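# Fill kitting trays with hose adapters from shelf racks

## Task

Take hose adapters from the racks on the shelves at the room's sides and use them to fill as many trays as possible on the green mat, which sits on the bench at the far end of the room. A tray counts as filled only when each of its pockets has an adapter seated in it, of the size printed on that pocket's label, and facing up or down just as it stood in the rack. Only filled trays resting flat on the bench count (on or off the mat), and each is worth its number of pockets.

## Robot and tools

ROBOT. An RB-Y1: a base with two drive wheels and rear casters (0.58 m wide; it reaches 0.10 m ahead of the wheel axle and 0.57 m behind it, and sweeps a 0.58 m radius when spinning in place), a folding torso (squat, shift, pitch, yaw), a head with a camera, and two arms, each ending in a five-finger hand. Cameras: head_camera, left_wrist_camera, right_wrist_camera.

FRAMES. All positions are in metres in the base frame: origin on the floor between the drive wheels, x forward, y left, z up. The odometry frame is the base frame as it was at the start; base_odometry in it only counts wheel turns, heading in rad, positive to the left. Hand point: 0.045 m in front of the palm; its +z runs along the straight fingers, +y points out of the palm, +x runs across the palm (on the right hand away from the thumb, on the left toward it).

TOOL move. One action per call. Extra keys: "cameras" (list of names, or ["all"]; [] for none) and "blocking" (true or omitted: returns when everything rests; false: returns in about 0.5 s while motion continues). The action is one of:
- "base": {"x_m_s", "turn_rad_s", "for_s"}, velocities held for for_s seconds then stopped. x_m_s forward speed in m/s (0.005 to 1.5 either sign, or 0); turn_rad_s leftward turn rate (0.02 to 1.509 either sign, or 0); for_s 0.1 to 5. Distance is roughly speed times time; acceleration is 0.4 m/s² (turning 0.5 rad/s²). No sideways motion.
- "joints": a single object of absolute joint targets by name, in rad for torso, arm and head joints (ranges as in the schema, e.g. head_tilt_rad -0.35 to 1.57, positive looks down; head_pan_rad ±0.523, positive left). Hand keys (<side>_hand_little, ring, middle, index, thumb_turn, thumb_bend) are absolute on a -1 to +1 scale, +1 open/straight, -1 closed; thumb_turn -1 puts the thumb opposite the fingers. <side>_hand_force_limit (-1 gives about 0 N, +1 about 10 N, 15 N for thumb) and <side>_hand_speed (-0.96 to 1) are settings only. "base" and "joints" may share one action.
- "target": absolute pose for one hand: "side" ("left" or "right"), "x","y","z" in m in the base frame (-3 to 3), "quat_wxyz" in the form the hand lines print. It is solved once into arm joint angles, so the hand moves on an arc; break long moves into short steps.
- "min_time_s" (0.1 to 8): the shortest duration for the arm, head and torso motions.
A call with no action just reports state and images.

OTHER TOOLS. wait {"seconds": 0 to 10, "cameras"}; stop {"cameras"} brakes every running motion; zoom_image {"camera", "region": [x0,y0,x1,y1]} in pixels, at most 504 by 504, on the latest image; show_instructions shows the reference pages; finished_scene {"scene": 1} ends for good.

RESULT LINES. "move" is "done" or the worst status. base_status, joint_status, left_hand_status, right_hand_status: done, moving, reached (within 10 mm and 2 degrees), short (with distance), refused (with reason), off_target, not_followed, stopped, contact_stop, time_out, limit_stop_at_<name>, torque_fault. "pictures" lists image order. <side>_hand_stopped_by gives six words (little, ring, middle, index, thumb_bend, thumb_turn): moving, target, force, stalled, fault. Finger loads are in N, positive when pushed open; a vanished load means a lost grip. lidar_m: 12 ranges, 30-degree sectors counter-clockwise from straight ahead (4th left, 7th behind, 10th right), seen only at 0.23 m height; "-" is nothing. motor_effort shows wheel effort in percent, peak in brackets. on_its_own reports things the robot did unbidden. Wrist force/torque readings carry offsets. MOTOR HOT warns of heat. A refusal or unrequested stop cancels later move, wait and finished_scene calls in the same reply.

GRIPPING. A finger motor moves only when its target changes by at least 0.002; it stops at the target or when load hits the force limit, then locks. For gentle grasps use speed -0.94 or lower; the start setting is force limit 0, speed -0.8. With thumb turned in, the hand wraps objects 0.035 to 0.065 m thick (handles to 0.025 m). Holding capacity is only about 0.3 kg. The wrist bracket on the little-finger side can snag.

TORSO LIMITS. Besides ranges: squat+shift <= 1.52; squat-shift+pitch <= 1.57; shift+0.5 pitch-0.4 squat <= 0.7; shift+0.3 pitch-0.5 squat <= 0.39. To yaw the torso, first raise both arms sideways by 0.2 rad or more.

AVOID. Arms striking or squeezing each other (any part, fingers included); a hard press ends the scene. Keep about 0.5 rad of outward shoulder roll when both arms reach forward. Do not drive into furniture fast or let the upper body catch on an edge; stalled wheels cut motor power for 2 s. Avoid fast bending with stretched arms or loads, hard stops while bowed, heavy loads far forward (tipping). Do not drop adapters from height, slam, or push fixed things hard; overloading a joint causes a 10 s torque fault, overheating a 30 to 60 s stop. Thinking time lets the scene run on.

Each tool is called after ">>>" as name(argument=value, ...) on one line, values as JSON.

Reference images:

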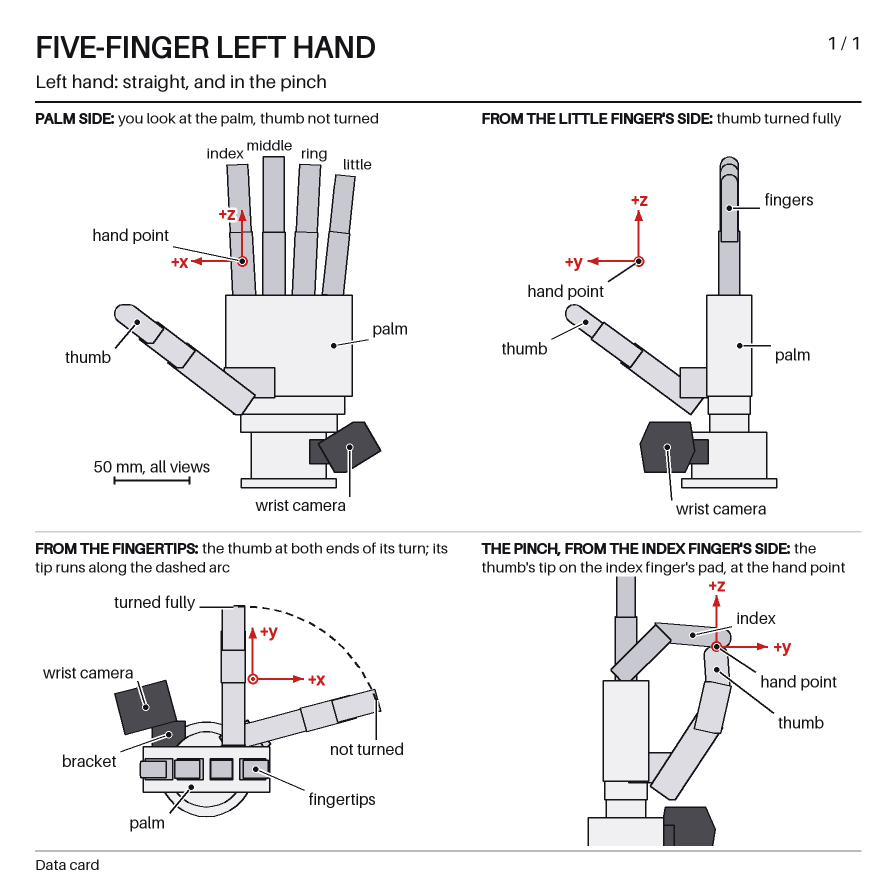

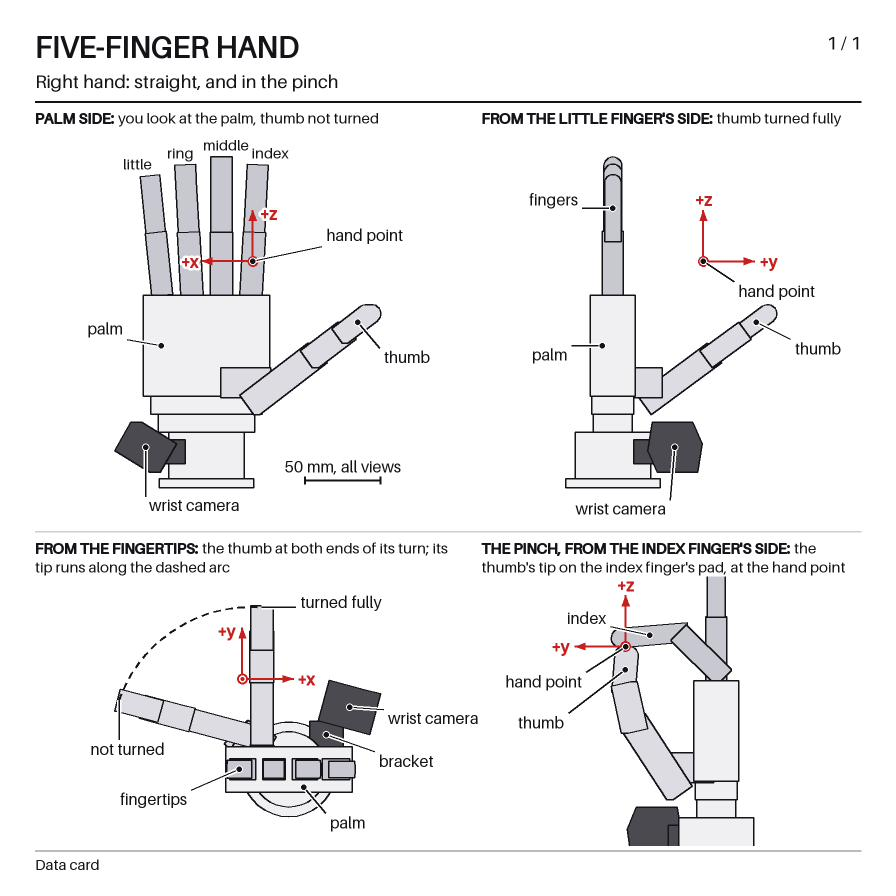

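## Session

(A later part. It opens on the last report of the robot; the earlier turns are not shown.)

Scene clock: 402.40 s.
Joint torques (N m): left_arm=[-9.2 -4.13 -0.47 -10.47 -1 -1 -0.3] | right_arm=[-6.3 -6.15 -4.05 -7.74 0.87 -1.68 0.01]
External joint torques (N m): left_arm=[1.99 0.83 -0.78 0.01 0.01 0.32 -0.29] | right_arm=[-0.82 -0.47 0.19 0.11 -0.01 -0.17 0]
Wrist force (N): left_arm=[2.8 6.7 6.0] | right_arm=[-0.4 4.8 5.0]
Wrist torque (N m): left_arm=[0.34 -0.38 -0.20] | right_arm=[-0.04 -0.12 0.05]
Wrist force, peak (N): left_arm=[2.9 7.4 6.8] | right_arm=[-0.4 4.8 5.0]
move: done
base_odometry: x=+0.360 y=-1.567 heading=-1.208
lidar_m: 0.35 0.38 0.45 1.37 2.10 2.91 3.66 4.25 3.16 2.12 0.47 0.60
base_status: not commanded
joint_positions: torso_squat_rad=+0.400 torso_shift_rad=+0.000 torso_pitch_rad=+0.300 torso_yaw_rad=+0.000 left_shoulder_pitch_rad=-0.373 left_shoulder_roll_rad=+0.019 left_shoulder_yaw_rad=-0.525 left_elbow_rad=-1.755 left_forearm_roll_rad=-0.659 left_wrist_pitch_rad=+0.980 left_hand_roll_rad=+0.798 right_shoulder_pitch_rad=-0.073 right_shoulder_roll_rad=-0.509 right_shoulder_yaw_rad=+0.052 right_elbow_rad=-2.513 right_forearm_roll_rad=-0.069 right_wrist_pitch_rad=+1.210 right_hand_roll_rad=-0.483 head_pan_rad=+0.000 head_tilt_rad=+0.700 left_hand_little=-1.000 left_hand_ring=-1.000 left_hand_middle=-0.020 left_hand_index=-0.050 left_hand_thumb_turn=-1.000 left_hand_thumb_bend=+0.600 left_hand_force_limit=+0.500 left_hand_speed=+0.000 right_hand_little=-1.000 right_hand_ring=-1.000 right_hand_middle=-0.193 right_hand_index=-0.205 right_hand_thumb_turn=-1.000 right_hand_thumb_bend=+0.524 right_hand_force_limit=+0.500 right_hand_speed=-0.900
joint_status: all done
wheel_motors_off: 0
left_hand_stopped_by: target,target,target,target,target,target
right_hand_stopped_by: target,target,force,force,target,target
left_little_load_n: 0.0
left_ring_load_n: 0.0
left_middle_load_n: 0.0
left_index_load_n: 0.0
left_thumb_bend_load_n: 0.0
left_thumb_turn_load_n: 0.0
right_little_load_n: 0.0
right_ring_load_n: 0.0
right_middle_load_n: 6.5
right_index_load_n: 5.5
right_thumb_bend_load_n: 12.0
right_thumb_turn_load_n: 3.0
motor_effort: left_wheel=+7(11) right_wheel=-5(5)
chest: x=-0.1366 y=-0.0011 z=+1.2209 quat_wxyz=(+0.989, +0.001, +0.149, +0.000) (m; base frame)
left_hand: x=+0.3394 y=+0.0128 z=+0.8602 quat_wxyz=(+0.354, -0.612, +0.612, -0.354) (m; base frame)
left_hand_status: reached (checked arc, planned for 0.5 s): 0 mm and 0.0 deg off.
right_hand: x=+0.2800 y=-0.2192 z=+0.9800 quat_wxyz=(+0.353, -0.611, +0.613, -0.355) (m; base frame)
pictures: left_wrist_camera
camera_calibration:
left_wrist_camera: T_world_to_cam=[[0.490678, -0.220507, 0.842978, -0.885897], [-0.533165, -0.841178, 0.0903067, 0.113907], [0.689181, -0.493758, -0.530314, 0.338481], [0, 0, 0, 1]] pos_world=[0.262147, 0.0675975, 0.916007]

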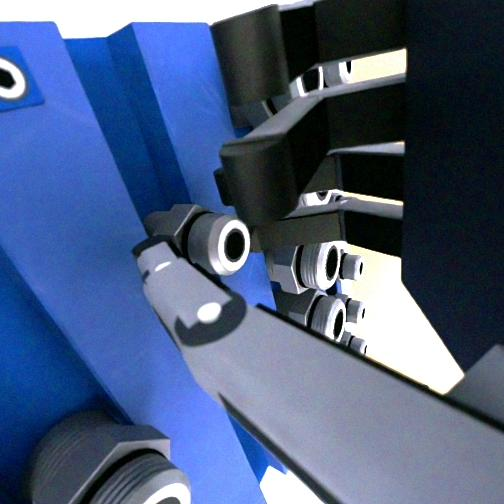

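>>> move(joints={"left_hand_thumb_bend": 0.52})

>>> move(joints={"left_hand_index": -0.6, "left_hand_middle": -0.6, "left_hand_speed": -0.9})

>>> move(target={"side": "left", "x": 0.3393, "y": 0.0129, "z": 0.925, "quat_wxyz": [0.3536, -0.6124, 0.6124, -0.3536]}, cameras=["left_wrist_camera"])

Scene clock: 403.20 s.
Joint torques (N m): left_arm=[-9.25 -3.69 -0.49 -10.47 -0.95 -0.92 -0.23] | right_arm=[-6.01 -6.12 -4.25 -7.6 0.88 -1.67 -0.05]
External joint torques (N m): left_arm=[1.95 1.28 -0.8 0.01 0.06 0.41 -0.22] | right_arm=[-0.53 -0.43 -0.02 0.24 0.01 -0.15 -0.06]
Wrist force (N): left_arm=[3.0 6.8 6.3] | right_arm=[-0.3 4.3 3.8]
Wrist torque (N m): left_arm=[0.34 -0.39 -0.20] | right_arm=[-0.06 -0.04 0.01]
Wrist force, peak (N): left_arm=[3.1 7.0 6.3] | right_arm=[-0.6 4.6 4.9]
move: done
base_odometry: x=+0.360 y=-1.567 heading=-1.208
lidar_m: 0.35 0.37 0.46 1.37 2.09 2.90 3.66 4.24 3.16 2.13 0.47 0.59
base_status: not commanded
joint_positions: torso_squat_rad=+0.400 torso_shift_rad=+0.000 torso_pitch_rad=+0.300 torso_yaw_rad=+0.000 left_shoulder_pitch_rad=-0.373 left_shoulder_roll_rad=+0.019 left_shoulder_yaw_rad=-0.525 left_elbow_rad=-1.755 left_forearm_roll_rad=-0.659 left_wrist_pitch_rad=+0.980 left_hand_roll_rad=+0.798 right_shoulder_pitch_rad=-0.073 right_shoulder_roll_rad=-0.509 right_shoulder_yaw_rad=+0.052 right_elbow_rad=-2.513 right_forearm_roll_rad=-0.069 right_wrist_pitch_rad=+1.210 right_hand_roll_rad=-0.483 head_pan_rad=+0.000 head_tilt_rad=+0.700 left_hand_little=-1.000 left_hand_ring=-1.000 left_hand_middle=-0.020 left_hand_index=-0.050 left_hand_thumb_turn=-1.000 left_hand_thumb_bend=+0.520 left_hand_force_limit=+0.500 left_hand_speed=+0.000 right_hand_little=-1.000 right_hand_ring=-1.000 right_hand_middle=-0.193 right_hand_index=-0.205 right_hand_thumb_turn=-1.000 right_hand_thumb_bend=+0.524 right_hand_force_limit=+0.500 right_hand_speed=-0.900
joint_status: all done
wheel_motors_off: 0
left_hand_stopped_by: target,target,target,target,target,target
right_hand_stopped_by: target,target,force,force,target,target
left_little_load_n: 0.0
left_ring_load_n: 0.0
left_middle_load_n: 0.0
left_index_load_n: 0.0
left_thumb_bend_load_n: 0.0
left_thumb_turn_load_n: 0.0
right_little_load_n: 0.0
right_ring_load_n: 0.0
right_middle_load_n: 6.5
right_index_load_n: 5.5
right_thumb_bend_load_n: 11.5
right_thumb_turn_load_n: 3.0
motor_effort: left_wheel=+6(9) right_wheel=-4(5)
chest: x=-0.1366 y=-0.0011 z=+1.2209 quat_wxyz=(+0.989, +0.001, +0.149, +0.000) (m; base frame)
left_hand: x=+0.3394 y=+0.0128 z=+0.8602 quat_wxyz=(+0.354, -0.612, +0.612, -0.354) (m; base frame)
right_hand: x=+0.2800 y=-0.2192 z=+0.9800 quat_wxyz=(+0.353, -0.611, +0.613, -0.355) (m; base frame)
pictures: none

Scene clock: 405.47 s.
Joint torques (N m): left_arm=[-9.3 -3.9 -0.87 -10.22 -0.68 -0.89 -0.21] | right_arm=[-6.33 -6.4 -3.96 -7.63 0.88 -1.72 0.03]
External joint torques (N m): left_arm=[1.89 1.06 -1.18 0.26 0.33 0.43 -0.21] | right_arm=[-0.85 -0.72 0.28 0.21 0 -0.21 0.02]
Wrist force (N): left_arm=[1.8 3.7 4.9] | right_arm=[-0.6 4.2 4.0]
Wrist torque (N m): left_arm=[0.28 -0.42 -0.13] | right_arm=[-0.05 0.03 -0.02]
Wrist force, peak (N): left_arm=[3.2 6.8 6.3] | right_arm=[-0.5 4.8 5.3]
move: off_target
base_odometry: x=+0.360 y=-1.567 heading=-1.208
lidar_m: 0.35 0.37 0.46 1.37 2.09 2.90 3.66 4.23 3.17 2.12 0.47 0.61
base_status: not commanded
joint_positions: torso_squat_rad=+0.400 torso_shift_rad=+0.000 torso_pitch_rad=+0.300 torso_yaw_rad=+0.000 left_shoulder_pitch_rad=-0.373 left_shoulder_roll_rad=+0.019 left_shoulder_yaw_rad=-0.525 left_elbow_rad=-1.755 left_forearm_roll_rad=-0.659 left_wrist_pitch_rad=+0.980 left_hand_roll_rad=+0.798 right_shoulder_pitch_rad=-0.073 right_shoulder_roll_rad=-0.509 right_shoulder_yaw_rad=+0.052 right_elbow_rad=-2.513 right_forearm_roll_rad=-0.069 right_wrist_pitch_rad=+1.210 right_hand_roll_rad=-0.483 head_pan_rad=+0.000 head_tilt_rad=+0.700 left_hand_little=-1.000 left_hand_ring=-1.000 left_hand_middle=-0.194 left_hand_index=-0.187 left_hand_thumb_turn=-1.000 left_hand_thumb_bend=+0.522 left_hand_force_limit=+0.500 left_hand_speed=-0.900 right_hand_little=-1.000 right_hand_ring=-1.000 right_hand_middle=-0.193 right_hand_index=-0.205 right_hand_thumb_turn=-1.000 right_hand_thumb_bend=+0.524 right_hand_force_limit=+0.500 right_hand_speed=-0.900
joint_status: left_hand_middle off_target (ended at -0.194, target -0.600); left_hand_index off_target (ended at -0.187, target -0.600); the others done
wheel_motors_off: 0
left_hand_stopped_by: target,target,force,force,target,target
right_hand_stopped_by: target,target,force,force,target,target
left_little_load_n: 0.0
left_ring_load_n: 0.0
left_middle_load_n: 8.0
left_index_load_n: 5.0
left_thumb_bend_load_n: 8.0
left_thumb_turn_load_n: 2.0
right_little_load_n: 0.0
right_ring_load_n: 0.0
right_middle_load_n: 7.0
right_index_load_n: 5.0
right_thumb_bend_load_n: 11.5
right_thumb_turn_load_n: 2.5
motor_effort: left_wheel=+6(10) right_wheel=-5(5)
chest: x=-0.1366 y=-0.0011 z=+1.2209 quat_wxyz=(+0.989, +0.001, +0.149, +0.000) (m; base frame)
left_hand: x=+0.3394 y=+0.0128 z=+0.8602 quat_wxyz=(+0.354, -0.612, +0.612, -0.354) (m; base frame)
right_hand: x=+0.2800 y=-0.2192 z=+0.9800 quat_wxyz=(+0.353, -0.611, +0.613, -0.355) (m; base frame)
pictures: none

Scene clock: 406.40 s.
Joint torques (N m): left_arm=[-10.14 -5.08 0.74 -10.41 -0.82 -1.59 0.22] | right_arm=[-6.39 -6.19 -4.25 -7.73 0.91 -1.61 -0.06]
External joint torques (N m): left_arm=[1.49 -0.14 0.41 -0.36 0.12 -0.07 0.23] | right_arm=[-0.92 -0.5 -0.02 0.12 0.04 -0.09 -0.07]
Wrist force (N): left_arm=[2.8 7.6 6.8] | right_arm=[-0.6 4.3 4.7]
Wrist torque (N m): left_arm=[0.36 -0.38 -0.39] | right_arm=[-0.08 -0.02 0.00]
Wrist force, peak (N): left_arm=[2.8 8.5 7.2] | right_arm=[-1.0 4.5 5.3]
move: done
base_odometry: x=+0.360 y=-1.567 heading=-1.208
lidar_m: 0.35 0.37 0.45 1.37 2.09 2.92 3.66 4.23 3.16 2.11 0.46 0.61
base_status: not commanded
joint_positions: torso_squat_rad=+0.400 torso_shift_rad=+0.000 torso_pitch_rad=+0.300 torso_yaw_rad=+0.000 left_shoulder_pitch_rad=-0.423 left_shoulder_roll_rad=+0.000 left_shoulder_yaw_rad=-0.508 left_elbow_rad=-1.948 left_forearm_roll_rad=-0.578 left_wrist_pitch_rad=+1.178 left_hand_roll_rad=+0.640 right_shoulder_pitch_rad=-0.073 right_shoulder_roll_rad=-0.509 right_shoulder_yaw_rad=+0.052 right_elbow_rad=-2.513 right_forearm_roll_rad=-0.069 right_wrist_pitch_rad=+1.210 right_hand_roll_rad=-0.483 head_pan_rad=+0.000 head_tilt_rad=+0.700 left_hand_little=-1.000 left_hand_ring=-1.000 left_hand_middle=-0.194 left_hand_index=-0.187 left_hand_thumb_turn=-1.000 left_hand_thumb_bend=+0.522 left_hand_force_limit=+0.500 left_hand_speed=-0.900 right_hand_little=-1.000 right_hand_ring=-1.000 right_hand_middle=-0.193 right_hand_index=-0.205 right_hand_thumb_turn=-1.000 right_hand_thumb_bend=+0.524 right_hand_force_limit=+0.500 right_hand_speed=-0.900
joint_status: all done
wheel_motors_off: 0
left_hand_stopped_by: target,target,force,force,target,target
right_hand_stopped_by: target,target,force,force,target,target
left_little_load_n: 0.0
left_ring_load_n: 0.0
left_middle_load_n: 5.0
left_index_load_n: 5.0
left_thumb_bend_load_n: 8.5
left_thumb_turn_load_n: 2.0
right_little_load_n: 0.0
right_ring_load_n: 0.0
right_middle_load_n: 6.5
right_index_load_n: 5.5
right_thumb_bend_load_n: 12.0
right_thumb_turn_load_n: 3.0
motor_effort: left_wheel=+8(10) right_wheel=-4(5)
chest: x=-0.1366 y=-0.0011 z=+1.2209 quat_wxyz=(+0.989, +0.001, +0.149, +0.000) (m; base frame)
left_hand: x=+0.3393 y=+0.0123 z=+0.9244 quat_wxyz=(+0.354, -0.611, +0.612, -0.355) (m; base frame)
left_hand_status: reached (checked arc, planned for 0.5 s): 1 mm and 0.2 deg off.
right_hand: x=+0.2800 y=-0.2192 z=+0.9800 quat_wxyz=(+0.353, -0.611, +0.613, -0.355) (m; base frame)
pictures: left_wrist_camera
camera_calibration:
left_wrist_camera: T_world_to_cam=[[0.488244, -0.22119, 0.844211, -0.940389], [-0.534678, -0.840351, 0.0890486, 0.10918], [0.689737, -0.494859, -0.528562, 0.370516], [0, 0, 0, 1]] pos_world=[0.261957, 0.0670979, 0.980005]

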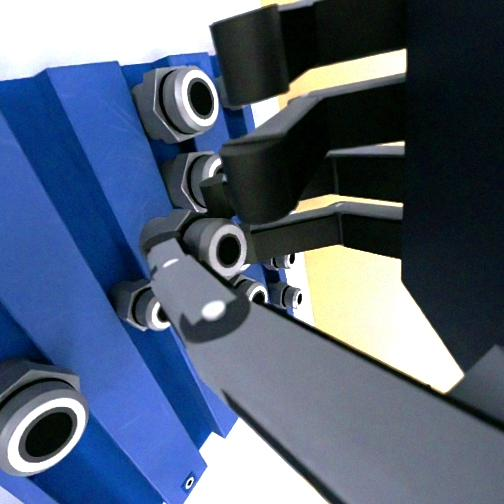

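>>> move(base={"x_m_s": -0.35, "for_s": 1.2}, joints={"torso_squat_rad": 0.1, "left_shoulder_pitch_rad": -0.066, "left_shoulder_roll_rad": 0.351, "left_shoulder_yaw_rad": 0.025, "left_elbow_rad": -2.511, "left_forearm_roll_rad": 0.102, "left_wrist_pitch_rad": 1.218, "left_hand_roll_rad": 0.302}, min_time_s=1.3)

>>> move(base={"turn_rad_s": -0.9, "for_s": 2.267})

>>> move(base={"x_m_s": 0.9, "for_s": 3.3})

>>> move(base={"turn_rad_s": 0.45, "for_s": 1.035})

>>> move(base={"x_m_s": 0.2, "for_s": 0.832}, joints={"left_shoulder_pitch_rad": -0.794, "left_shoulder_roll_rad": 0.567, "left_shoulder_yaw_rad": 0.675, "left_elbow_rad": -2.223, "left_forearm_roll_rad": 0.595, "left_wrist_pitch_rad": 1.559, "left_hand_roll_rad": -0.012, "right_shoulder_pitch_rad": -0.68, "right_shoulder_roll_rad": -0.782, "right_shoulder_yaw_rad": -0.438, "right_elbow_rad": -2.309, "right_forearm_roll_rad": -0.58, "right_wrist_pitch_rad": 1.446, "right_hand_roll_rad": -0.348}, min_time_s=1.3)

>>> move(joints={"torso_pitch_rad": 0.6, "torso_squat_rad": 0.2, "head_tilt_rad": 0.4}, cameras=["all"])

>>> zoom_image(camera="head_camera", region=[250, 30, 390, 130])

>>> zoom_image(camera="head_camera", region=[580, 30, 720, 130])

Scene clock: 409.80 s.
Joint torques (N m): left_arm=[-5.5 4.56 4.57 -9.94 -0.54 -1.74 0.04] | right_arm=[-6.61 -6.14 -3.82 -7.63 0.87 -1.66 0.08]
External joint torques (N m): left_arm=[0.57 0.24 1.24 -0.96 -0.08 0.06 0.05] | right_arm=[-1.13 -0.45 0.42 0.21 0 -0.14 0.07]
Wrist force (N): left_arm=[2.7 7.8 6.8] | right_arm=[-0.1 4.0 4.9]
Wrist torque (N m): left_arm=[0.40 -0.34 -0.41] | right_arm=[-0.18 -0.14 0.02]
Wrist force, peak (N): left_arm=[3.0 7.9 7.9] | right_arm=[-0.5 4.7 5.7]
move: done
base_odometry: x=+0.211 y=-1.174 heading=-1.207
lidar_m: 0.78 0.72 1.13 2.01 2.10 2.94 3.25 3.80 3.16 3.06 1.38 0.71
base_status: done (sent for 1.2 of 1.2 s)
joint_positions: torso_squat_rad=+0.100 torso_shift_rad=+0.000 torso_pitch_rad=+0.300 torso_yaw_rad=+0.000 left_shoulder_pitch_rad=-0.066 left_shoulder_roll_rad=+0.351 left_shoulder_yaw_rad=+0.025 left_elbow_rad=-2.511 left_forearm_roll_rad=+0.102 left_wrist_pitch_rad=+1.218 left_hand_roll_rad=+0.302 right_shoulder_pitch_rad=-0.073 right_shoulder_roll_rad=-0.509 right_shoulder_yaw_rad=+0.052 right_elbow_rad=-2.513 right_forearm_roll_rad=-0.069 right_wrist_pitch_rad=+1.210 right_hand_roll_rad=-0.483 head_pan_rad=+0.000 head_tilt_rad=+0.700 left_hand_little=-1.000 left_hand_ring=-1.000 left_hand_middle=-0.194 left_hand_index=-0.187 left_hand_thumb_turn=-1.000 left_hand_thumb_bend=+0.522 left_hand_force_limit=+0.500 left_hand_speed=-0.900 right_hand_little=-1.000 right_hand_ring=-1.000 right_hand_middle=-0.193 right_hand_index=-0.205 right_hand_thumb_turn=-1.000 right_hand_thumb_bend=+0.524 right_hand_force_limit=+0.500 right_hand_speed=-0.900
joint_status: all done
wheel_motors_off: 0
left_hand_stopped_by: target,target,force,force,target,target
right_hand_stopped_by: target,target,force,force,target,target
left_little_load_n: 0.0
left_ring_load_n: 0.0
left_middle_load_n: 5.5
left_index_load_n: 5.5
left_thumb_bend_load_n: 8.0
left_thumb_turn_load_n: 2.0
right_little_load_n: 0.0
right_ring_load_n: 0.5
right_middle_load_n: 6.5
right_index_load_n: 5.5
right_thumb_bend_load_n: 12.0
right_thumb_turn_load_n: 3.0
motor_effort: left_wheel=+10(42) right_wheel=-6(20)
chest: x=-0.1366 y=-0.0012 z=+1.2726 quat_wxyz=(+0.989, +0.001, +0.149, +0.000) (m; base frame)
left_hand: x=+0.2801 y=+0.2196 z=+1.0324 quat_wxyz=(+0.356, -0.613, +0.611, -0.353) (m; base frame)
right_hand: x=+0.2800 y=-0.2193 z=+1.0318 quat_wxyz=(+0.353, -0.611, +0.613, -0.355) (m; base frame)
pictures: none

Scene clock: 414.20 s.
Joint torques (N m): left_arm=[-4.57 5.16 4.63 -9.81 -0.32 -1.65 -0.13] | right_arm=[-6.37 -5.95 -4.22 -7.67 0.92 -1.61 -0.01]
External joint torques (N m): left_arm=[1.5 0.84 1.3 -0.84 0.14 0.14 -0.12] | right_arm=[-0.9 -0.27 0.02 0.17 0.04 -0.1 -0.02]
Wrist force (N): left_arm=[2.8 7.6 6.6] | right_arm=[-1.2 4.6 4.9]
Wrist torque (N m): left_arm=[0.36 -0.37 -0.40] | right_arm=[-0.06 0.03 -0.02]
Wrist force, peak (N): left_arm=[2.9 7.8 6.9] | right_arm=[-0.7 4.8 5.2]
move: done
base_odometry: x=+0.211 y=-1.174 heading=+3.037
lidar_m: 3.11 2.96 1.33 0.72 0.78 0.72 1.23 2.02 2.15 3.14 3.23 3.87
base_status: done (sent for 2.27 of 2.27 s)
joint_positions: torso_squat_rad=+0.100 torso_shift_rad=+0.000 torso_pitch_rad=+0.300 torso_yaw_rad=+0.000 left_shoulder_pitch_rad=-0.066 left_shoulder_roll_rad=+0.351 left_shoulder_yaw_rad=+0.025 left_elbow_rad=-2.511 left_forearm_roll_rad=+0.102 left_wrist_pitch_rad=+1.218 left_hand_roll_rad=+0.302 right_shoulder_pitch_rad=-0.073 right_shoulder_roll_rad=-0.509 right_shoulder_yaw_rad=+0.052 right_elbow_rad=-2.513 right_forearm_roll_rad=-0.069 right_wrist_pitch_rad=+1.210 right_hand_roll_rad=-0.483 head_pan_rad=+0.000 head_tilt_rad=+0.700 left_hand_little=-1.000 left_hand_ring=-1.000 left_hand_middle=-0.194 left_hand_index=-0.187 left_hand_thumb_turn=-1.000 left_hand_thumb_bend=+0.522 left_hand_force_limit=+0.500 left_hand_speed=-0.900 right_hand_little=-1.000 right_hand_ring=-1.000 right_hand_middle=-0.193 right_hand_index=-0.205 right_hand_thumb_turn=-1.000 right_hand_thumb_bend=+0.524 right_hand_force_limit=+0.500 right_hand_speed=-0.900
joint_status: not commanded
wheel_motors_off: 0
left_hand_stopped_by: target,target,force,force,target,target
right_hand_stopped_by: target,target,force,force,target,target
left_little_load_n: 0.0
left_ring_load_n: 0.0
left_middle_load_n: 5.5
left_index_load_n: 5.5
left_thumb_bend_load_n: 8.0
left_thumb_turn_load_n: 2.5
right_little_load_n: 0.0
right_ring_load_n: 0.0
right_middle_load_n: 6.5
right_index_load_n: 5.5
right_thumb_bend_load_n: 12.0
right_thumb_turn_load_n: 3.0
motor_effort: left_wheel=+7(39) right_wheel=+2(21)
chest: x=-0.1366 y=-0.0012 z=+1.2726 quat_wxyz=(+0.989, +0.001, +0.149, +0.000) (m; base frame)
left_hand: x=+0.2801 y=+0.2195 z=+1.0324 quat_wxyz=(+0.356, -0.613, +0.611, -0.353) (m; base frame)
right_hand: x=+0.2800 y=-0.2193 z=+1.0318 quat_wxyz=(+0.353, -0.611, +0.613, -0.355) (m; base frame)
pictures: none

Scene clock: 419.97 s.
Joint torques (N m): left_arm=[-5.01 5.16 4.66 -9.79 -0.54 -1.76 -0.04] | right_arm=[-5.72 -6.32 -4.35 -7.55 0.86 -1.65 0.04]
External joint torques (N m): left_arm=[1.05 0.84 1.33 -0.81 -0.08 0.03 -0.04] | right_arm=[-0.25 -0.63 -0.12 0.29 -0.01 -0.13 0.04]
Wrist force (N): left_arm=[3.1 7.7 6.9] | right_arm=[-0.6 4.3 4.3]
Wrist torque (N m): left_arm=[0.35 -0.42 -0.38] | right_arm=[-0.05 -0.03 0.00]
Wrist force, peak (N): left_arm=[2.9 7.6 7.3] | right_arm=[-1.0 4.5 5.4]
move: done
base_odometry: x=-2.743 y=-0.863 heading=+3.037
lidar_m: 0.38 0.36 0.40 0.58 2.26 2.41 2.87 4.70 2.95 2.41 1.12 0.49
base_status: done (sent for 3.3 of 3.3 s)
joint_positions: torso_squat_rad=+0.100 torso_shift_rad=+0.000 torso_pitch_rad=+0.300 torso_yaw_rad=+0.000 left_shoulder_pitch_rad=-0.066 left_shoulder_roll_rad=+0.351 left_shoulder_yaw_rad=+0.025 left_elbow_rad=-2.511 left_forearm_roll_rad=+0.102 left_wrist_pitch_rad=+1.218 left_hand_roll_rad=+0.302 right_shoulder_pitch_rad=-0.073 right_shoulder_roll_rad=-0.509 right_shoulder_yaw_rad=+0.052 right_elbow_rad=-2.513 right_forearm_roll_rad=-0.069 right_wrist_pitch_rad=+1.210 right_hand_roll_rad=-0.483 head_pan_rad=+0.000 head_tilt_rad=+0.700 left_hand_little=-1.000 left_hand_ring=-1.000 left_hand_middle=-0.194 left_hand_index=-0.187 left_hand_thumb_turn=-1.000 left_hand_thumb_bend=+0.522 left_hand_force_limit=+0.500 left_hand_speed=-0.900 right_hand_little=-1.000 right_hand_ring=-1.000 right_hand_middle=-0.193 right_hand_index=-0.205 right_hand_thumb_turn=-1.000 right_hand_thumb_bend=+0.524 right_hand_force_limit=+0.500 right_hand_speed=-0.900
joint_status: not commanded
wheel_motors_off: 0
left_hand_stopped_by: target,target,force,force,target,target
right_hand_stopped_by: target,target,force,force,target,target
left_little_load_n: 0.0
left_ring_load_n: 0.0
left_middle_load_n: 5.5
left_index_load_n: 5.5
left_thumb_bend_load_n: 8.5
left_thumb_turn_load_n: 2.0
right_little_load_n: 0.0
right_ring_load_n: 0.0
right_middle_load_n: 6.5
right_index_load_n: 5.0
right_thumb_bend_load_n: 11.5
right_thumb_turn_load_n: 3.0
motor_effort: left_wheel=-7(44) right_wheel=+4(28)
chest: x=-0.1365 y=-0.0012 z=+1.2726 quat_wxyz=(+0.989, +0.001, +0.149, +0.000) (m; base frame)
left_hand: x=+0.2802 y=+0.2195 z=+1.0323 quat_wxyz=(+0.356, -0.613, +0.611, -0.353) (m; base frame)
right_hand: x=+0.2801 y=-0.2193 z=+1.0318 quat_wxyz=(+0.353, -0.611, +0.613, -0.355) (m; base frame)
pictures: none

Scene clock: 422.23 s.
Joint torques (N m): left_arm=[-5.36 5 4.79 -9.52 -0.63 -1.59 0.02] | right_arm=[-6.11 -6.26 -4.25 -7.69 0.88 -1.54 -0.14]
External joint torques (N m): left_arm=[0.7 0.68 1.46 -0.54 -0.17 0.21 0.03] | right_arm=[-0.64 -0.57 -0.02 0.15 0 -0.02 -0.14]
Wrist force (N): left_arm=[2.7 7.6 6.6] | right_arm=[-0.9 4.7 5.1]
Wrist torque (N m): left_arm=[0.35 -0.37 -0.40] | right_arm=[-0.02 0.02 0.00]
Wrist force, peak (N): left_arm=[2.8 7.9 6.8] | right_arm=[-0.9 4.7 5.1]
move: done
base_odometry: x=-2.743 y=-0.863 heading=-2.782
lidar_m: 0.37 0.39 0.55 2.26 2.36 2.87 4.69 2.94 2.45 1.37 0.52 0.38
base_status: done (sent for 1.03 of 1.03 s)
joint_positions: torso_squat_rad=+0.100 torso_shift_rad=+0.000 torso_pitch_rad=+0.300 torso_yaw_rad=+0.000 left_shoulder_pitch_rad=-0.066 left_shoulder_roll_rad=+0.351 left_shoulder_yaw_rad=+0.025 left_elbow_rad=-2.511 left_forearm_roll_rad=+0.102 left_wrist_pitch_rad=+1.218 left_hand_roll_rad=+0.302 right_shoulder_pitch_rad=-0.073 right_shoulder_roll_rad=-0.509 right_shoulder_yaw_rad=+0.052 right_elbow_rad=-2.513 right_forearm_roll_rad=-0.069 right_wrist_pitch_rad=+1.210 right_hand_roll_rad=-0.483 head_pan_rad=+0.000 head_tilt_rad=+0.700 left_hand_little=-1.000 left_hand_ring=-1.000 left_hand_middle=-0.194 left_hand_index=-0.187 left_hand_thumb_turn=-1.000 left_hand_thumb_bend=+0.522 left_hand_force_limit=+0.500 left_hand_speed=-0.900 right_hand_little=-1.000 right_hand_ring=-1.000 right_hand_middle=-0.193 right_hand_index=-0.205 right_hand_thumb_turn=-1.000 right_hand_thumb_bend=+0.524 right_hand_force_limit=+0.500 right_hand_speed=-0.900
joint_status: not commanded
wheel_motors_off: 0
left_hand_stopped_by: target,target,force,force,target,target
right_hand_stopped_by: target,target,force,force,target,target
left_little_load_n: 0.0
left_ring_load_n: 0.0
left_middle_load_n: 5.0
left_index_load_n: 5.0
left_thumb_bend_load_n: 8.5
left_thumb_turn_load_n: 2.0
right_little_load_n: 0.0
right_ring_load_n: 0.0
right_middle_load_n: 6.5
right_index_load_n: 5.0
right_thumb_bend_load_n: 11.5
right_thumb_turn_load_n: 3.0
motor_effort: left_wheel=+4(37) right_wheel=+4(21)
chest: x=-0.1365 y=-0.0012 z=+1.2726 quat_wxyz=(+0.989, +0.001, +0.149, +0.000) (m; base frame)
left_hand: x=+0.2802 y=+0.2196 z=+1.0323 quat_wxyz=(+0.356, -0.613, +0.611, -0.353) (m; base frame)
right_hand: x=+0.2800 y=-0.2192 z=+1.0318 quat_wxyz=(+0.353, -0.611, +0.613, -0.355) (m; base frame)
pictures: none

Scene clock: 423.90 s.
Joint torques (N m): left_arm=[-11.85 12.78 3.27 -4.72 -0.07 -1.88 0.09] | right_arm=[-12.16 -14.11 -4.94 -3.11 0.79 -1.78 0.01]
External joint torques (N m): left_arm=[1.65 0.62 1.26 0.04 -0.1 0.23 0.1] | right_arm=[-0.32 -2.18 -0.04 0.33 0.08 0.03 0]
Wrist force (N): left_arm=[2.8 8.2 4.8] | right_arm=[-0.7 4.5 2.6]
Wrist torque (N m): left_arm=[0.44 -0.41 -0.41] | right_arm=[-0.03 0.07 0.01]
Wrist force, peak (N): left_arm=[3.6 8.4 6.8] | right_arm=[0.1 5.2 4.9]
move: done
base_odometry: x=-2.899 y=-0.922 heading=-2.782
lidar_m: 0.20 0.22 0.30 0.89 2.36 2.99 4.85 3.08 2.46 0.77 0.29 0.21
base_status: done (sent for 0.83 of 0.83 s)
joint_positions: torso_squat_rad=+0.100 torso_shift_rad=+0.000 torso_pitch_rad=+0.300 torso_yaw_rad=+0.000 left_shoulder_pitch_rad=-0.794 left_shoulder_roll_rad=+0.567 left_shoulder_yaw_rad=+0.675 left_elbow_rad=-2.223 left_forearm_roll_rad=+0.595 left_wrist_pitch_rad=+1.559 left_hand_roll_rad=-0.012 right_shoulder_pitch_rad=-0.680 right_shoulder_roll_rad=-0.782 right_shoulder_yaw_rad=-0.438 right_elbow_rad=-2.309 right_forearm_roll_rad=-0.580 right_wrist_pitch_rad=+1.446 right_hand_roll_rad=-0.348 head_pan_rad=+0.000 head_tilt_rad=+0.700 left_hand_little=-1.000 left_hand_ring=-1.000 left_hand_middle=-0.194 left_hand_index=-0.187 left_hand_thumb_turn=-1.000 left_hand_thumb_bend=+0.522 left_hand_force_limit=+0.500 left_hand_speed=-0.900 right_hand_little=-1.000 right_hand_ring=-1.000 right_hand_middle=-0.193 right_hand_index=-0.205 right_hand_thumb_turn=-1.000 right_hand_thumb_bend=+0.524 right_hand_force_limit=+0.500 right_hand_speed=-0.900
joint_status: all done
wheel_motors_off: 0
left_hand_stopped_by: target,target,force,force,target,target
right_hand_stopped_by: target,target,force,force,target,target
left_little_load_n: 0.0
left_ring_load_n: 0.0
left_middle_load_n: 5.5
left_index_load_n: 5.0
left_thumb_bend_load_n: 8.5
left_thumb_turn_load_n: 2.5
right_little_load_n: 0.0
right_ring_load_n: 0.0
right_middle_load_n: 6.5
right_index_load_n: 5.0
right_thumb_bend_load_n: 11.5
right_thumb_turn_load_n: 3.0
motor_effort: left_wheel=+4(42) right_wheel=-4(25)
chest: x=-0.1364 y=-0.0012 z=+1.2726 quat_wxyz=(+0.989, +0.001, +0.150, +0.000) (m; base frame)
left_hand: x=+0.3865 y=+0.3400 z=+1.2856 quat_wxyz=(+0.441, -0.552, +0.553, -0.441) (m; base frame)
right_hand: x=+0.3864 y=-0.2999 z=+1.2851 quat_wxyz=(+0.441, -0.553, +0.553, -0.440) (m; base frame)
pictures: none

Scene clock: 425.73 s.
Joint torques (N m): left_arm=[-9.05 12.92 4.36 -6.74 -0.15 -1.79 -0.14] | right_arm=[-9.75 -14.63 -6.21 -4.83 0.64 -1.63 0]
External joint torques (N m): left_arm=[1.54 0.42 0.94 -0.28 -0.2 0.09 -0.13] | right_arm=[-0.59 -2.53 -0.41 0.19 -0.04 -0.03 0]
Wrist force (N): left_arm=[2.6 7.5 6.7] | right_arm=[-0.5 4.3 4.6]
Wrist torque (N m): left_arm=[0.35 -0.33 -0.41] | right_arm=[-0.07 -0.02 0.00]
Wrist force, peak (N): left_arm=[2.9 8.2 7.0] | right_arm=[-0.9 5.0 5.0]
move: done
base_odometry: x=-2.899 y=-0.922 heading=-2.782
lidar_m: 0.19 0.22 0.30 0.89 2.37 3.00 4.86 3.08 2.45 0.77 0.29 0.22
base_status: not commanded
joint_positions: torso_squat_rad=+0.200 torso_shift_rad=+0.000 torso_pitch_rad=+0.600 torso_yaw_rad=+0.000 left_shoulder_pitch_rad=-0.794 left_shoulder_roll_rad=+0.567 left_shoulder_yaw_rad=+0.675 left_elbow_rad=-2.223 left_forearm_roll_rad=+0.595 left_wrist_pitch_rad=+1.559 left_hand_roll_rad=-0.012 right_shoulder_pitch_rad=-0.680 right_shoulder_roll_rad=-0.782 right_shoulder_yaw_rad=-0.438 right_elbow_rad=-2.309 right_forearm_roll_rad=-0.580 right_wrist_pitch_rad=+1.446 right_hand_roll_rad=-0.348 head_pan_rad=+0.000 head_tilt_rad=+0.400 left_hand_little=-1.000 left_hand_ring=-1.000 left_hand_middle=-0.194 left_hand_index=-0.187 left_hand_thumb_turn=-1.000 left_hand_thumb_bend=+0.522 left_hand_force_limit=+0.500 left_hand_speed=-0.900 right_hand_little=-1.000 right_hand_ring=-1.000 right_hand_middle=-0.193 right_hand_index=-0.205 right_hand_thumb_turn=-1.000 right_hand_thumb_bend=+0.524 right_hand_force_limit=+0.500 right_hand_speed=-0.900
joint_status: all done
wheel_motors_off: 0
left_hand_stopped_by: target,target,force,force,target,target
right_hand_stopped_by: target,target,force,force,target,target
left_little_load_n: 0.0
left_ring_load_n: 0.0
left_middle_load_n: 5.0
left_index_load_n: 5.5
left_thumb_bend_load_n: 8.0
left_thumb_turn_load_n: 2.0
right_little_load_n: 0.0
right_ring_load_n: 0.0
right_middle_load_n: 6.5
right_index_load_n: 5.5
right_thumb_bend_load_n: 12.0
right_thumb_turn_load_n: 3.0
motor_effort: left_wheel=+9(9) right_wheel=-4(5)
chest: x=-0.0532 y=-0.0011 z=+1.2219 quat_wxyz=(+0.955, +0.001, +0.296, +0.000) (m; base frame)
left_hand: x=+0.4501 y=+0.3402 z=+1.0798 quat_wxyz=(+0.354, -0.612, +0.613, -0.353) (m; base frame)
right_hand: x=+0.4500 y=-0.2998 z=+1.0793 quat_wxyz=(+0.353, -0.612, +0.613, -0.353) (m; base frame)
pictures: head_camera, left_wrist_camera, right_wrist_camera
camera_calibration:
head_camera: T_world_to_cam=[[-0.0232025, -0.999716, 0.00546628, -0.00533072], [-0.852543, 0.0169305, -0.522382, 0.847629], [0.522141, -0.0167808, -0.852694, 1.07822], [0, 0, 0, 1]] pos_world=[0.159536, -0.00158662, 1.3622]
left_wrist_camera: T_world_to_cam=[[0.491267, -0.221597, 0.842349, -1.05239], [-0.533264, -0.841178, 0.0897164, 0.429086], [0.688685, -0.493269, -0.531412, 0.541432], [0, 0, 0, 1]] pos_world=[0.372943, 0.394803, 1.13571]
right_wrist_camera: T_world_to_cam=[[-0.514433, -0.274343, -0.812462, 1.02408], [-0.554827, 0.828895, 0.071412, 0.420664], [0.653854, 0.487512, -0.578624, 0.587776], [0, 0, 0, 1]] pos_world=[0.375893, -0.354286, 1.14208]

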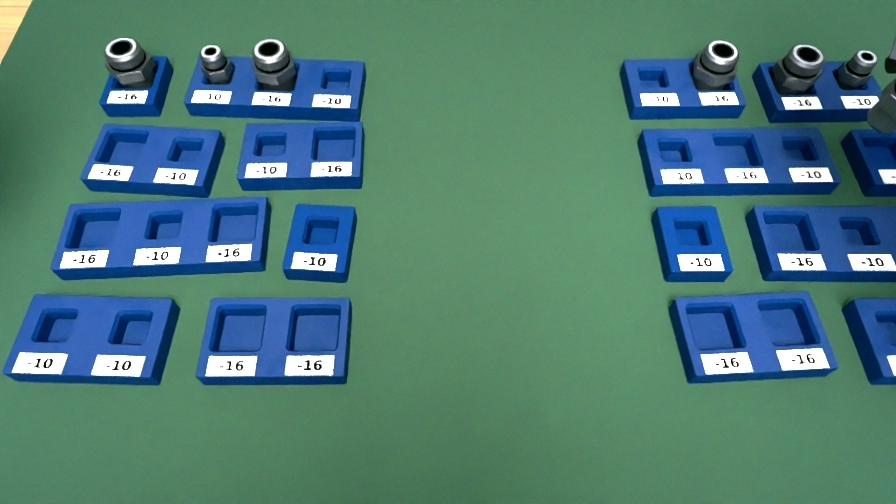

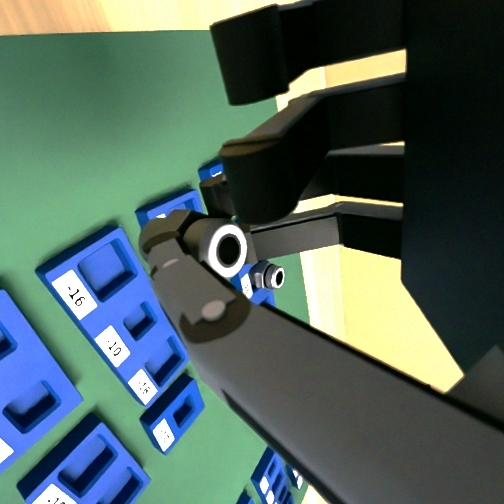

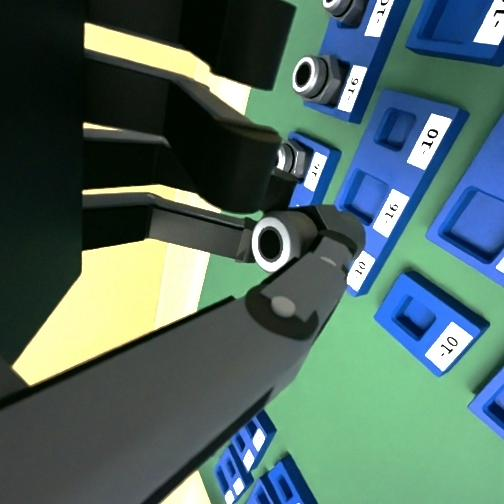

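Scaled by 3.600 from the camera's 896x504 image, which has a finer 1280x720 frame.

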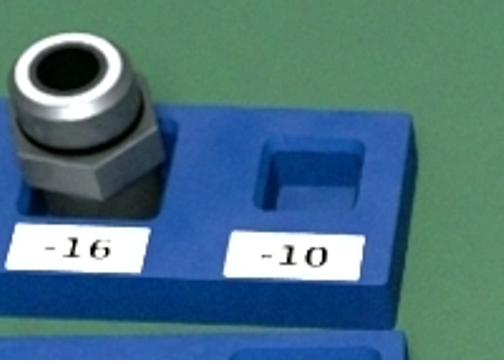

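Scaled by 3.600 from the camera's 896x504 image, which has a finer 1280x720 frame.

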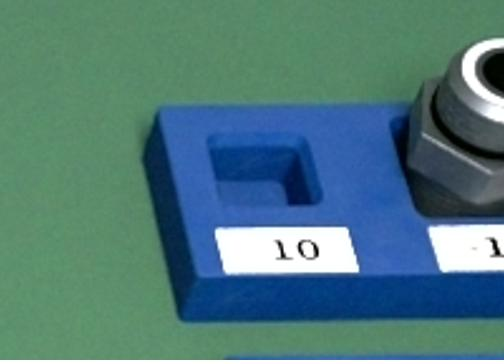

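>>> move(target={"side": "left", "x": 0.64, "y": 0.0945, "z": 1.02, "quat_wxyz": [0.3536, -0.6124, 0.6124, -0.3536]})

>>> move(target={"side": "left", "x": 0.6568, "y": 0.0945, "z": 0.966, "quat_wxyz": [0.3536, -0.6124, 0.6124, -0.3536]}, cameras=["head_camera"])

>>> zoom_image(camera="head_camera", region=[250, 30, 390, 130])

Scene clock: 429.03 s.
Joint torques (N m): left_arm=[-19.12 6.67 2.94 -9.66 -0.35 -1.35 -0.18] | right_arm=[-10.06 -14.36 -5.58 -4.9 0.72 -1.6 0]
External joint torques (N m): left_arm=[3.95 0.91 0.8 0.27 0.16 0.41 -0.17] | right_arm=[-0.89 -2.26 0.22 0.12 0.03 0.01 -0.01]
Wrist force (N): left_arm=[2.5 7.5 7.1] | right_arm=[-0.6 4.0 4.5]
Wrist torque (N m): left_arm=[0.31 -0.34 -0.24] | right_arm=[-0.13 -0.02 0.03]
Wrist force, peak (N): left_arm=[2.6 8.0 8.1] | right_arm=[-1.3 4.8 5.5]
move: done
base_odometry: x=-2.899 y=-0.922 heading=-2.782
lidar_m: 0.19 0.21 0.31 0.89 2.36 3.00 4.86 3.08 2.45 0.78 0.29 0.21
base_status: not commanded
joint_positions: torso_squat_rad=+0.200 torso_shift_rad=+0.000 torso_pitch_rad=+0.600 torso_yaw_rad=+0.000 left_shoulder_pitch_rad=-1.391 left_shoulder_roll_rad=+0.270 left_shoulder_yaw_rad=+0.013 left_elbow_rad=-1.347 left_forearm_roll_rad=-0.111 left_wrist_pitch_rad=+1.094 left_hand_roll_rad=+0.369 right_shoulder_pitch_rad=-0.680 right_shoulder_roll_rad=-0.782 right_shoulder_yaw_rad=-0.438 right_elbow_rad=-2.309 right_forearm_roll_rad=-0.580 right_wrist_pitch_rad=+1.446 right_hand_roll_rad=-0.348 head_pan_rad=+0.000 head_tilt_rad=+0.400 left_hand_little=-1.000 left_hand_ring=-1.000 left_hand_middle=-0.194 left_hand_index=-0.187 left_hand_thumb_turn=-1.000 left_hand_thumb_bend=+0.522 left_hand_force_limit=+0.500 left_hand_speed=-0.900 right_hand_little=-1.000 right_hand_ring=-1.000 right_hand_middle=-0.193 right_hand_index=-0.205 right_hand_thumb_turn=-1.000 right_hand_thumb_bend=+0.524 right_hand_force_limit=+0.500 right_hand_speed=-0.900
joint_status: all done
wheel_motors_off: 0
left_hand_stopped_by: target,target,force,force,target,target
right_hand_stopped_by: target,target,force,force,target,target
left_little_load_n: 0.0
left_ring_load_n: 0.0
left_middle_load_n: 5.0
left_index_load_n: 5.5
left_thumb_bend_load_n: 8.5
left_thumb_turn_load_n: 2.0
right_little_load_n: 0.0
right_ring_load_n: 0.0
right_middle_load_n: 7.0
right_index_load_n: 5.0
right_thumb_bend_load_n: 12.0
right_thumb_turn_load_n: 3.0
motor_effort: left_wheel=+7(10) right_wheel=-3(5)
chest: x=-0.0532 y=-0.0012 z=+1.2219 quat_wxyz=(+0.955, +0.001, +0.296, +0.000) (m; base frame)
left_hand: x=+0.6399 y=+0.0942 z=+1.0204 quat_wxyz=(+0.354, -0.612, +0.612, -0.354) (m; base frame)
left_hand_status: reached (checked arc, planned for 1.1 s): 1 mm and 0.1 deg off.
right_hand: x=+0.4500 y=-0.2998 z=+1.0793 quat_wxyz=(+0.353, -0.612, +0.613, -0.353) (m; base frame)
pictures: none

Scene clock: 430.17 s.
Joint torques (N m): left_arm=[-21.03 6.23 1.66 -10.52 -0.71 -1.23 0.23] | right_arm=[-9.75 -14.63 -6.01 -4.77 0.63 -1.8 -0.05]
External joint torques (N m): left_arm=[2.52 0.37 -0.24 -0.09 -0.22 0.49 0.24] | right_arm=[-0.59 -2.53 -0.21 0.25 -0.05 -0.2 -0.06]
Wrist force (N): left_arm=[2.7 7.0 6.1] | right_arm=[-1.0 3.9 4.5]
Wrist torque (N m): left_arm=[0.34 -0.36 -0.21] | right_arm=[-0.16 0.06 -0.04]
Wrist force, peak (N): left_arm=[2.7 8.5 7.2] | right_arm=[-0.3 4.3 5.6]
move: done
base_odometry: x=-2.899 y=-0.922 heading=-2.782
lidar_m: 0.20 0.20 0.30 0.89 2.35 3.00 4.85 3.06 2.46 0.78 0.29 0.21
base_status: not commanded
joint_positions: torso_squat_rad=+0.200 torso_shift_rad=+0.000 torso_pitch_rad=+0.600 torso_yaw_rad=+0.000 left_shoulder_pitch_rad=-1.390 left_shoulder_roll_rad=+0.258 left_shoulder_yaw_rad=+0.003 left_elbow_rad=-1.131 left_forearm_roll_rad=-0.147 left_wrist_pitch_rad=+0.880 left_hand_roll_rad=+0.418 right_shoulder_pitch_rad=-0.680 right_shoulder_roll_rad=-0.782 right_shoulder_yaw_rad=-0.438 right_elbow_rad=-2.309 right_forearm_roll_rad=-0.580 right_wrist_pitch_rad=+1.446 right_hand_roll_rad=-0.348 head_pan_rad=+0.000 head_tilt_rad=+0.400 left_hand_little=-1.000 left_hand_ring=-1.000 left_hand_middle=-0.194 left_hand_index=-0.187 left_hand_thumb_turn=-1.000 left_hand_thumb_bend=+0.522 left_hand_force_limit=+0.500 left_hand_speed=-0.900 right_hand_little=-1.000 right_hand_ring=-1.000 right_hand_middle=-0.193 right_hand_index=-0.205 right_hand_thumb_turn=-1.000 right_hand_thumb_bend=+0.524 right_hand_force_limit=+0.500 right_hand_speed=-0.900
joint_status: all done
wheel_motors_off: 0
left_hand_stopped_by: target,target,force,force,target,target
right_hand_stopped_by: target,target,force,force,target,target
left_little_load_n: 0.0
left_ring_load_n: 0.0
left_middle_load_n: 5.0
left_index_load_n: 5.0
left_thumb_bend_load_n: 8.5
left_thumb_turn_load_n: 2.0
right_little_load_n: 0.0
right_ring_load_n: 0.0
right_middle_load_n: 6.5
right_index_load_n: 5.5
right_thumb_bend_load_n: 12.0
right_thumb_turn_load_n: 2.5
motor_effort: left_wheel=+7(9) right_wheel=-4(5)
chest: x=-0.0532 y=-0.0012 z=+1.2219 quat_wxyz=(+0.955, +0.001, +0.296, +0.000) (m; base frame)
left_hand: x=+0.6566 y=+0.0946 z=+0.9663 quat_wxyz=(+0.354, -0.612, +0.612, -0.354) (m; base frame)
left_hand_status: reached (checked arc, planned for 0.5 s): 0 mm and 0.0 deg off.
right_hand: x=+0.4500 y=-0.2998 z=+1.0793 quat_wxyz=(+0.353, -0.612, +0.613, -0.353) (m; base frame)
pictures: head_camera
camera_calibration:
head_camera: T_world_to_cam=[[-0.0232891, -0.999714, 0.0054151, -0.00534811], [-0.852514, 0.0170302, -0.522427, 0.847739], [0.522186, -0.0167833, -0.852667, 1.07826], [0, 0, 0, 1]] pos_world=[0.159535, -0.00168702, 1.3623]

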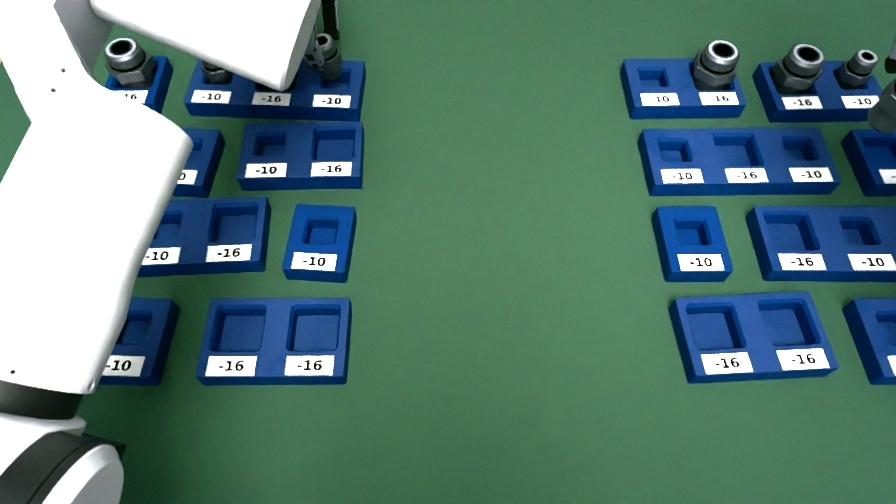

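Scaled by 3.600 from the camera's 896x504 image, which has a finer 1280x720 frame.

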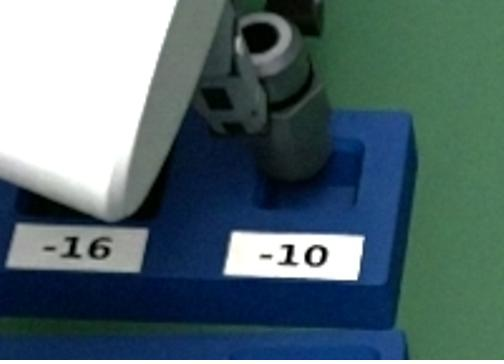

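>>> move(target={"side": "left", "x": 0.6560, "y": 0.0895, "z": 0.958, "quat_wxyz": [0.3536, -0.6124, 0.6124, -0.3536]}, cameras=["head_camera"])

>>> zoom_image(camera="head_camera", region=[250, 30, 390, 130])

Scene clock: 431.07 s.
Joint torques (N m): left_arm=[-15.73 3.38 0.05 -6.36 -0.2 -0.66 0.08] | right_arm=[-10.25 -14.36 -5.87 -4.86 0.64 -1.77 0]
External joint torques (N m): left_arm=[7.81 -2.28 -1.78 4.11 0.31 1.05 0.09] | right_arm=[-1.08 -2.27 -0.07 0.16 -0.04 -0.16 -0.01]
Wrist force (N): left_arm=[-0.3 -0.5 -7.4] | right_arm=[-1.0 4.5 4.9]
Wrist torque (N m): left_arm=[0.05 -0.48 -0.09] | right_arm=[-0.07 0.03 -0.03]
Wrist force, peak (N): left_arm=[-1.7 -3.0 -9.9] | right_arm=[-0.9 4.6 5.3]
move: done
base_odometry: x=-2.899 y=-0.922 heading=-2.782
lidar_m: 0.20 0.22 0.30 0.89 2.36 3.00 4.85 3.08 2.45 0.76 0.29 0.21
base_status: not commanded
joint_positions: torso_squat_rad=+0.200 torso_shift_rad=+0.000 torso_pitch_rad=+0.599 torso_yaw_rad=+0.000 left_shoulder_pitch_rad=-1.387 left_shoulder_roll_rad=+0.246 left_shoulder_yaw_rad=-0.002 left_elbow_rad=-1.113 left_forearm_roll_rad=-0.167 left_wrist_pitch_rad=+0.859 left_hand_roll_rad=+0.435 right_shoulder_pitch_rad=-0.680 right_shoulder_roll_rad=-0.782 right_shoulder_yaw_rad=-0.438 right_elbow_rad=-2.309 right_forearm_roll_rad=-0.580 right_wrist_pitch_rad=+1.446 right_hand_roll_rad=-0.348 head_pan_rad=+0.000 head_tilt_rad=+0.400 left_hand_little=-1.000 left_hand_ring=-1.000 left_hand_middle=-0.194 left_hand_index=-0.187 left_hand_thumb_turn=-1.000 left_hand_thumb_bend=+0.524 left_hand_force_limit=+0.500 left_hand_speed=-0.900 right_hand_little=-1.000 right_hand_ring=-1.000 right_hand_middle=-0.193 right_hand_index=-0.205 right_hand_thumb_turn=-1.000 right_hand_thumb_bend=+0.524 right_hand_force_limit=+0.500 right_hand_speed=-0.900
joint_status: all done
wheel_motors_off: 0
left_hand_stopped_by: target,target,force,force,target,target
right_hand_stopped_by: target,target,force,force,target,target
left_little_load_n: 0.0
left_ring_load_n: 0.0
left_middle_load_n: 4.5
left_index_load_n: 4.5
left_thumb_bend_load_n: 13.5
left_thumb_turn_load_n: 1.0
right_little_load_n: 0.5
right_ring_load_n: 0.0
right_middle_load_n: 7.0
right_index_load_n: 5.0
right_thumb_bend_load_n: 12.0
right_thumb_turn_load_n: 3.0
motor_effort: left_wheel=+12(12) right_wheel=-3(5)
chest: x=-0.0536 y=-0.0011 z=+1.2220 quat_wxyz=(+0.955, +0.001, +0.295, +0.000) (m; base frame)
left_hand: x=+0.6559 y=+0.0896 z=+0.9605 quat_wxyz=(+0.354, -0.612, +0.612, -0.355) (m; base frame)
left_hand_status: reached (checked arc, planned for 0.2 s): 2 mm and 0.2 deg off.
right_hand: x=+0.4497 y=-0.2997 z=+1.0798 quat_wxyz=(+0.354, -0.612, +0.613, -0.353) (m; base frame)
pictures: head_camera
camera_calibration:
head_camera: T_world_to_cam=[[-0.0231556, -0.999717, 0.00536428, -0.00521263], [-0.852168, 0.0169318, -0.522995, 0.848133], [0.522756, -0.0166815, -0.852319, 1.07813], [0, 0, 0, 1]] pos_world=[0.159033, -0.00158674, 1.36251]

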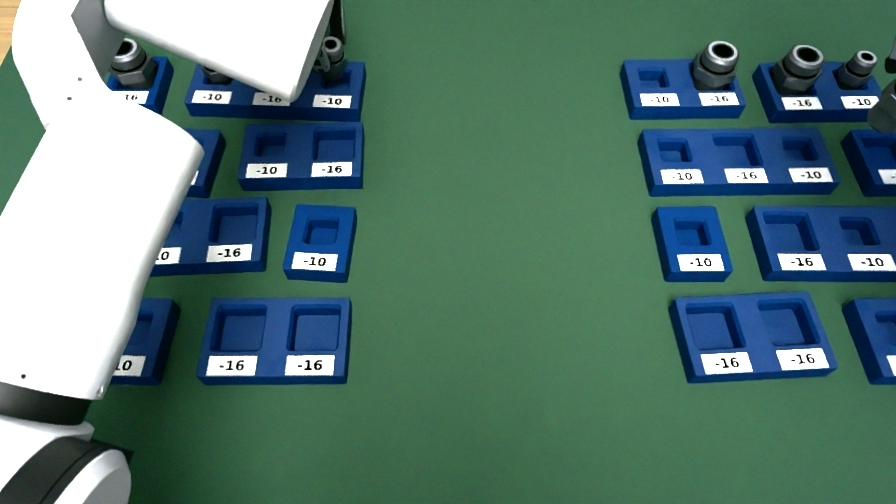

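Scaled by 3.600 from the camera's 896x504 image, which has a finer 1280x720 frame.

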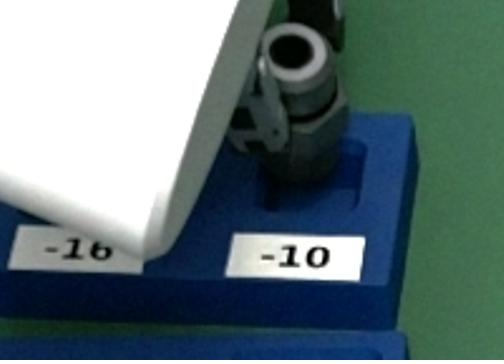

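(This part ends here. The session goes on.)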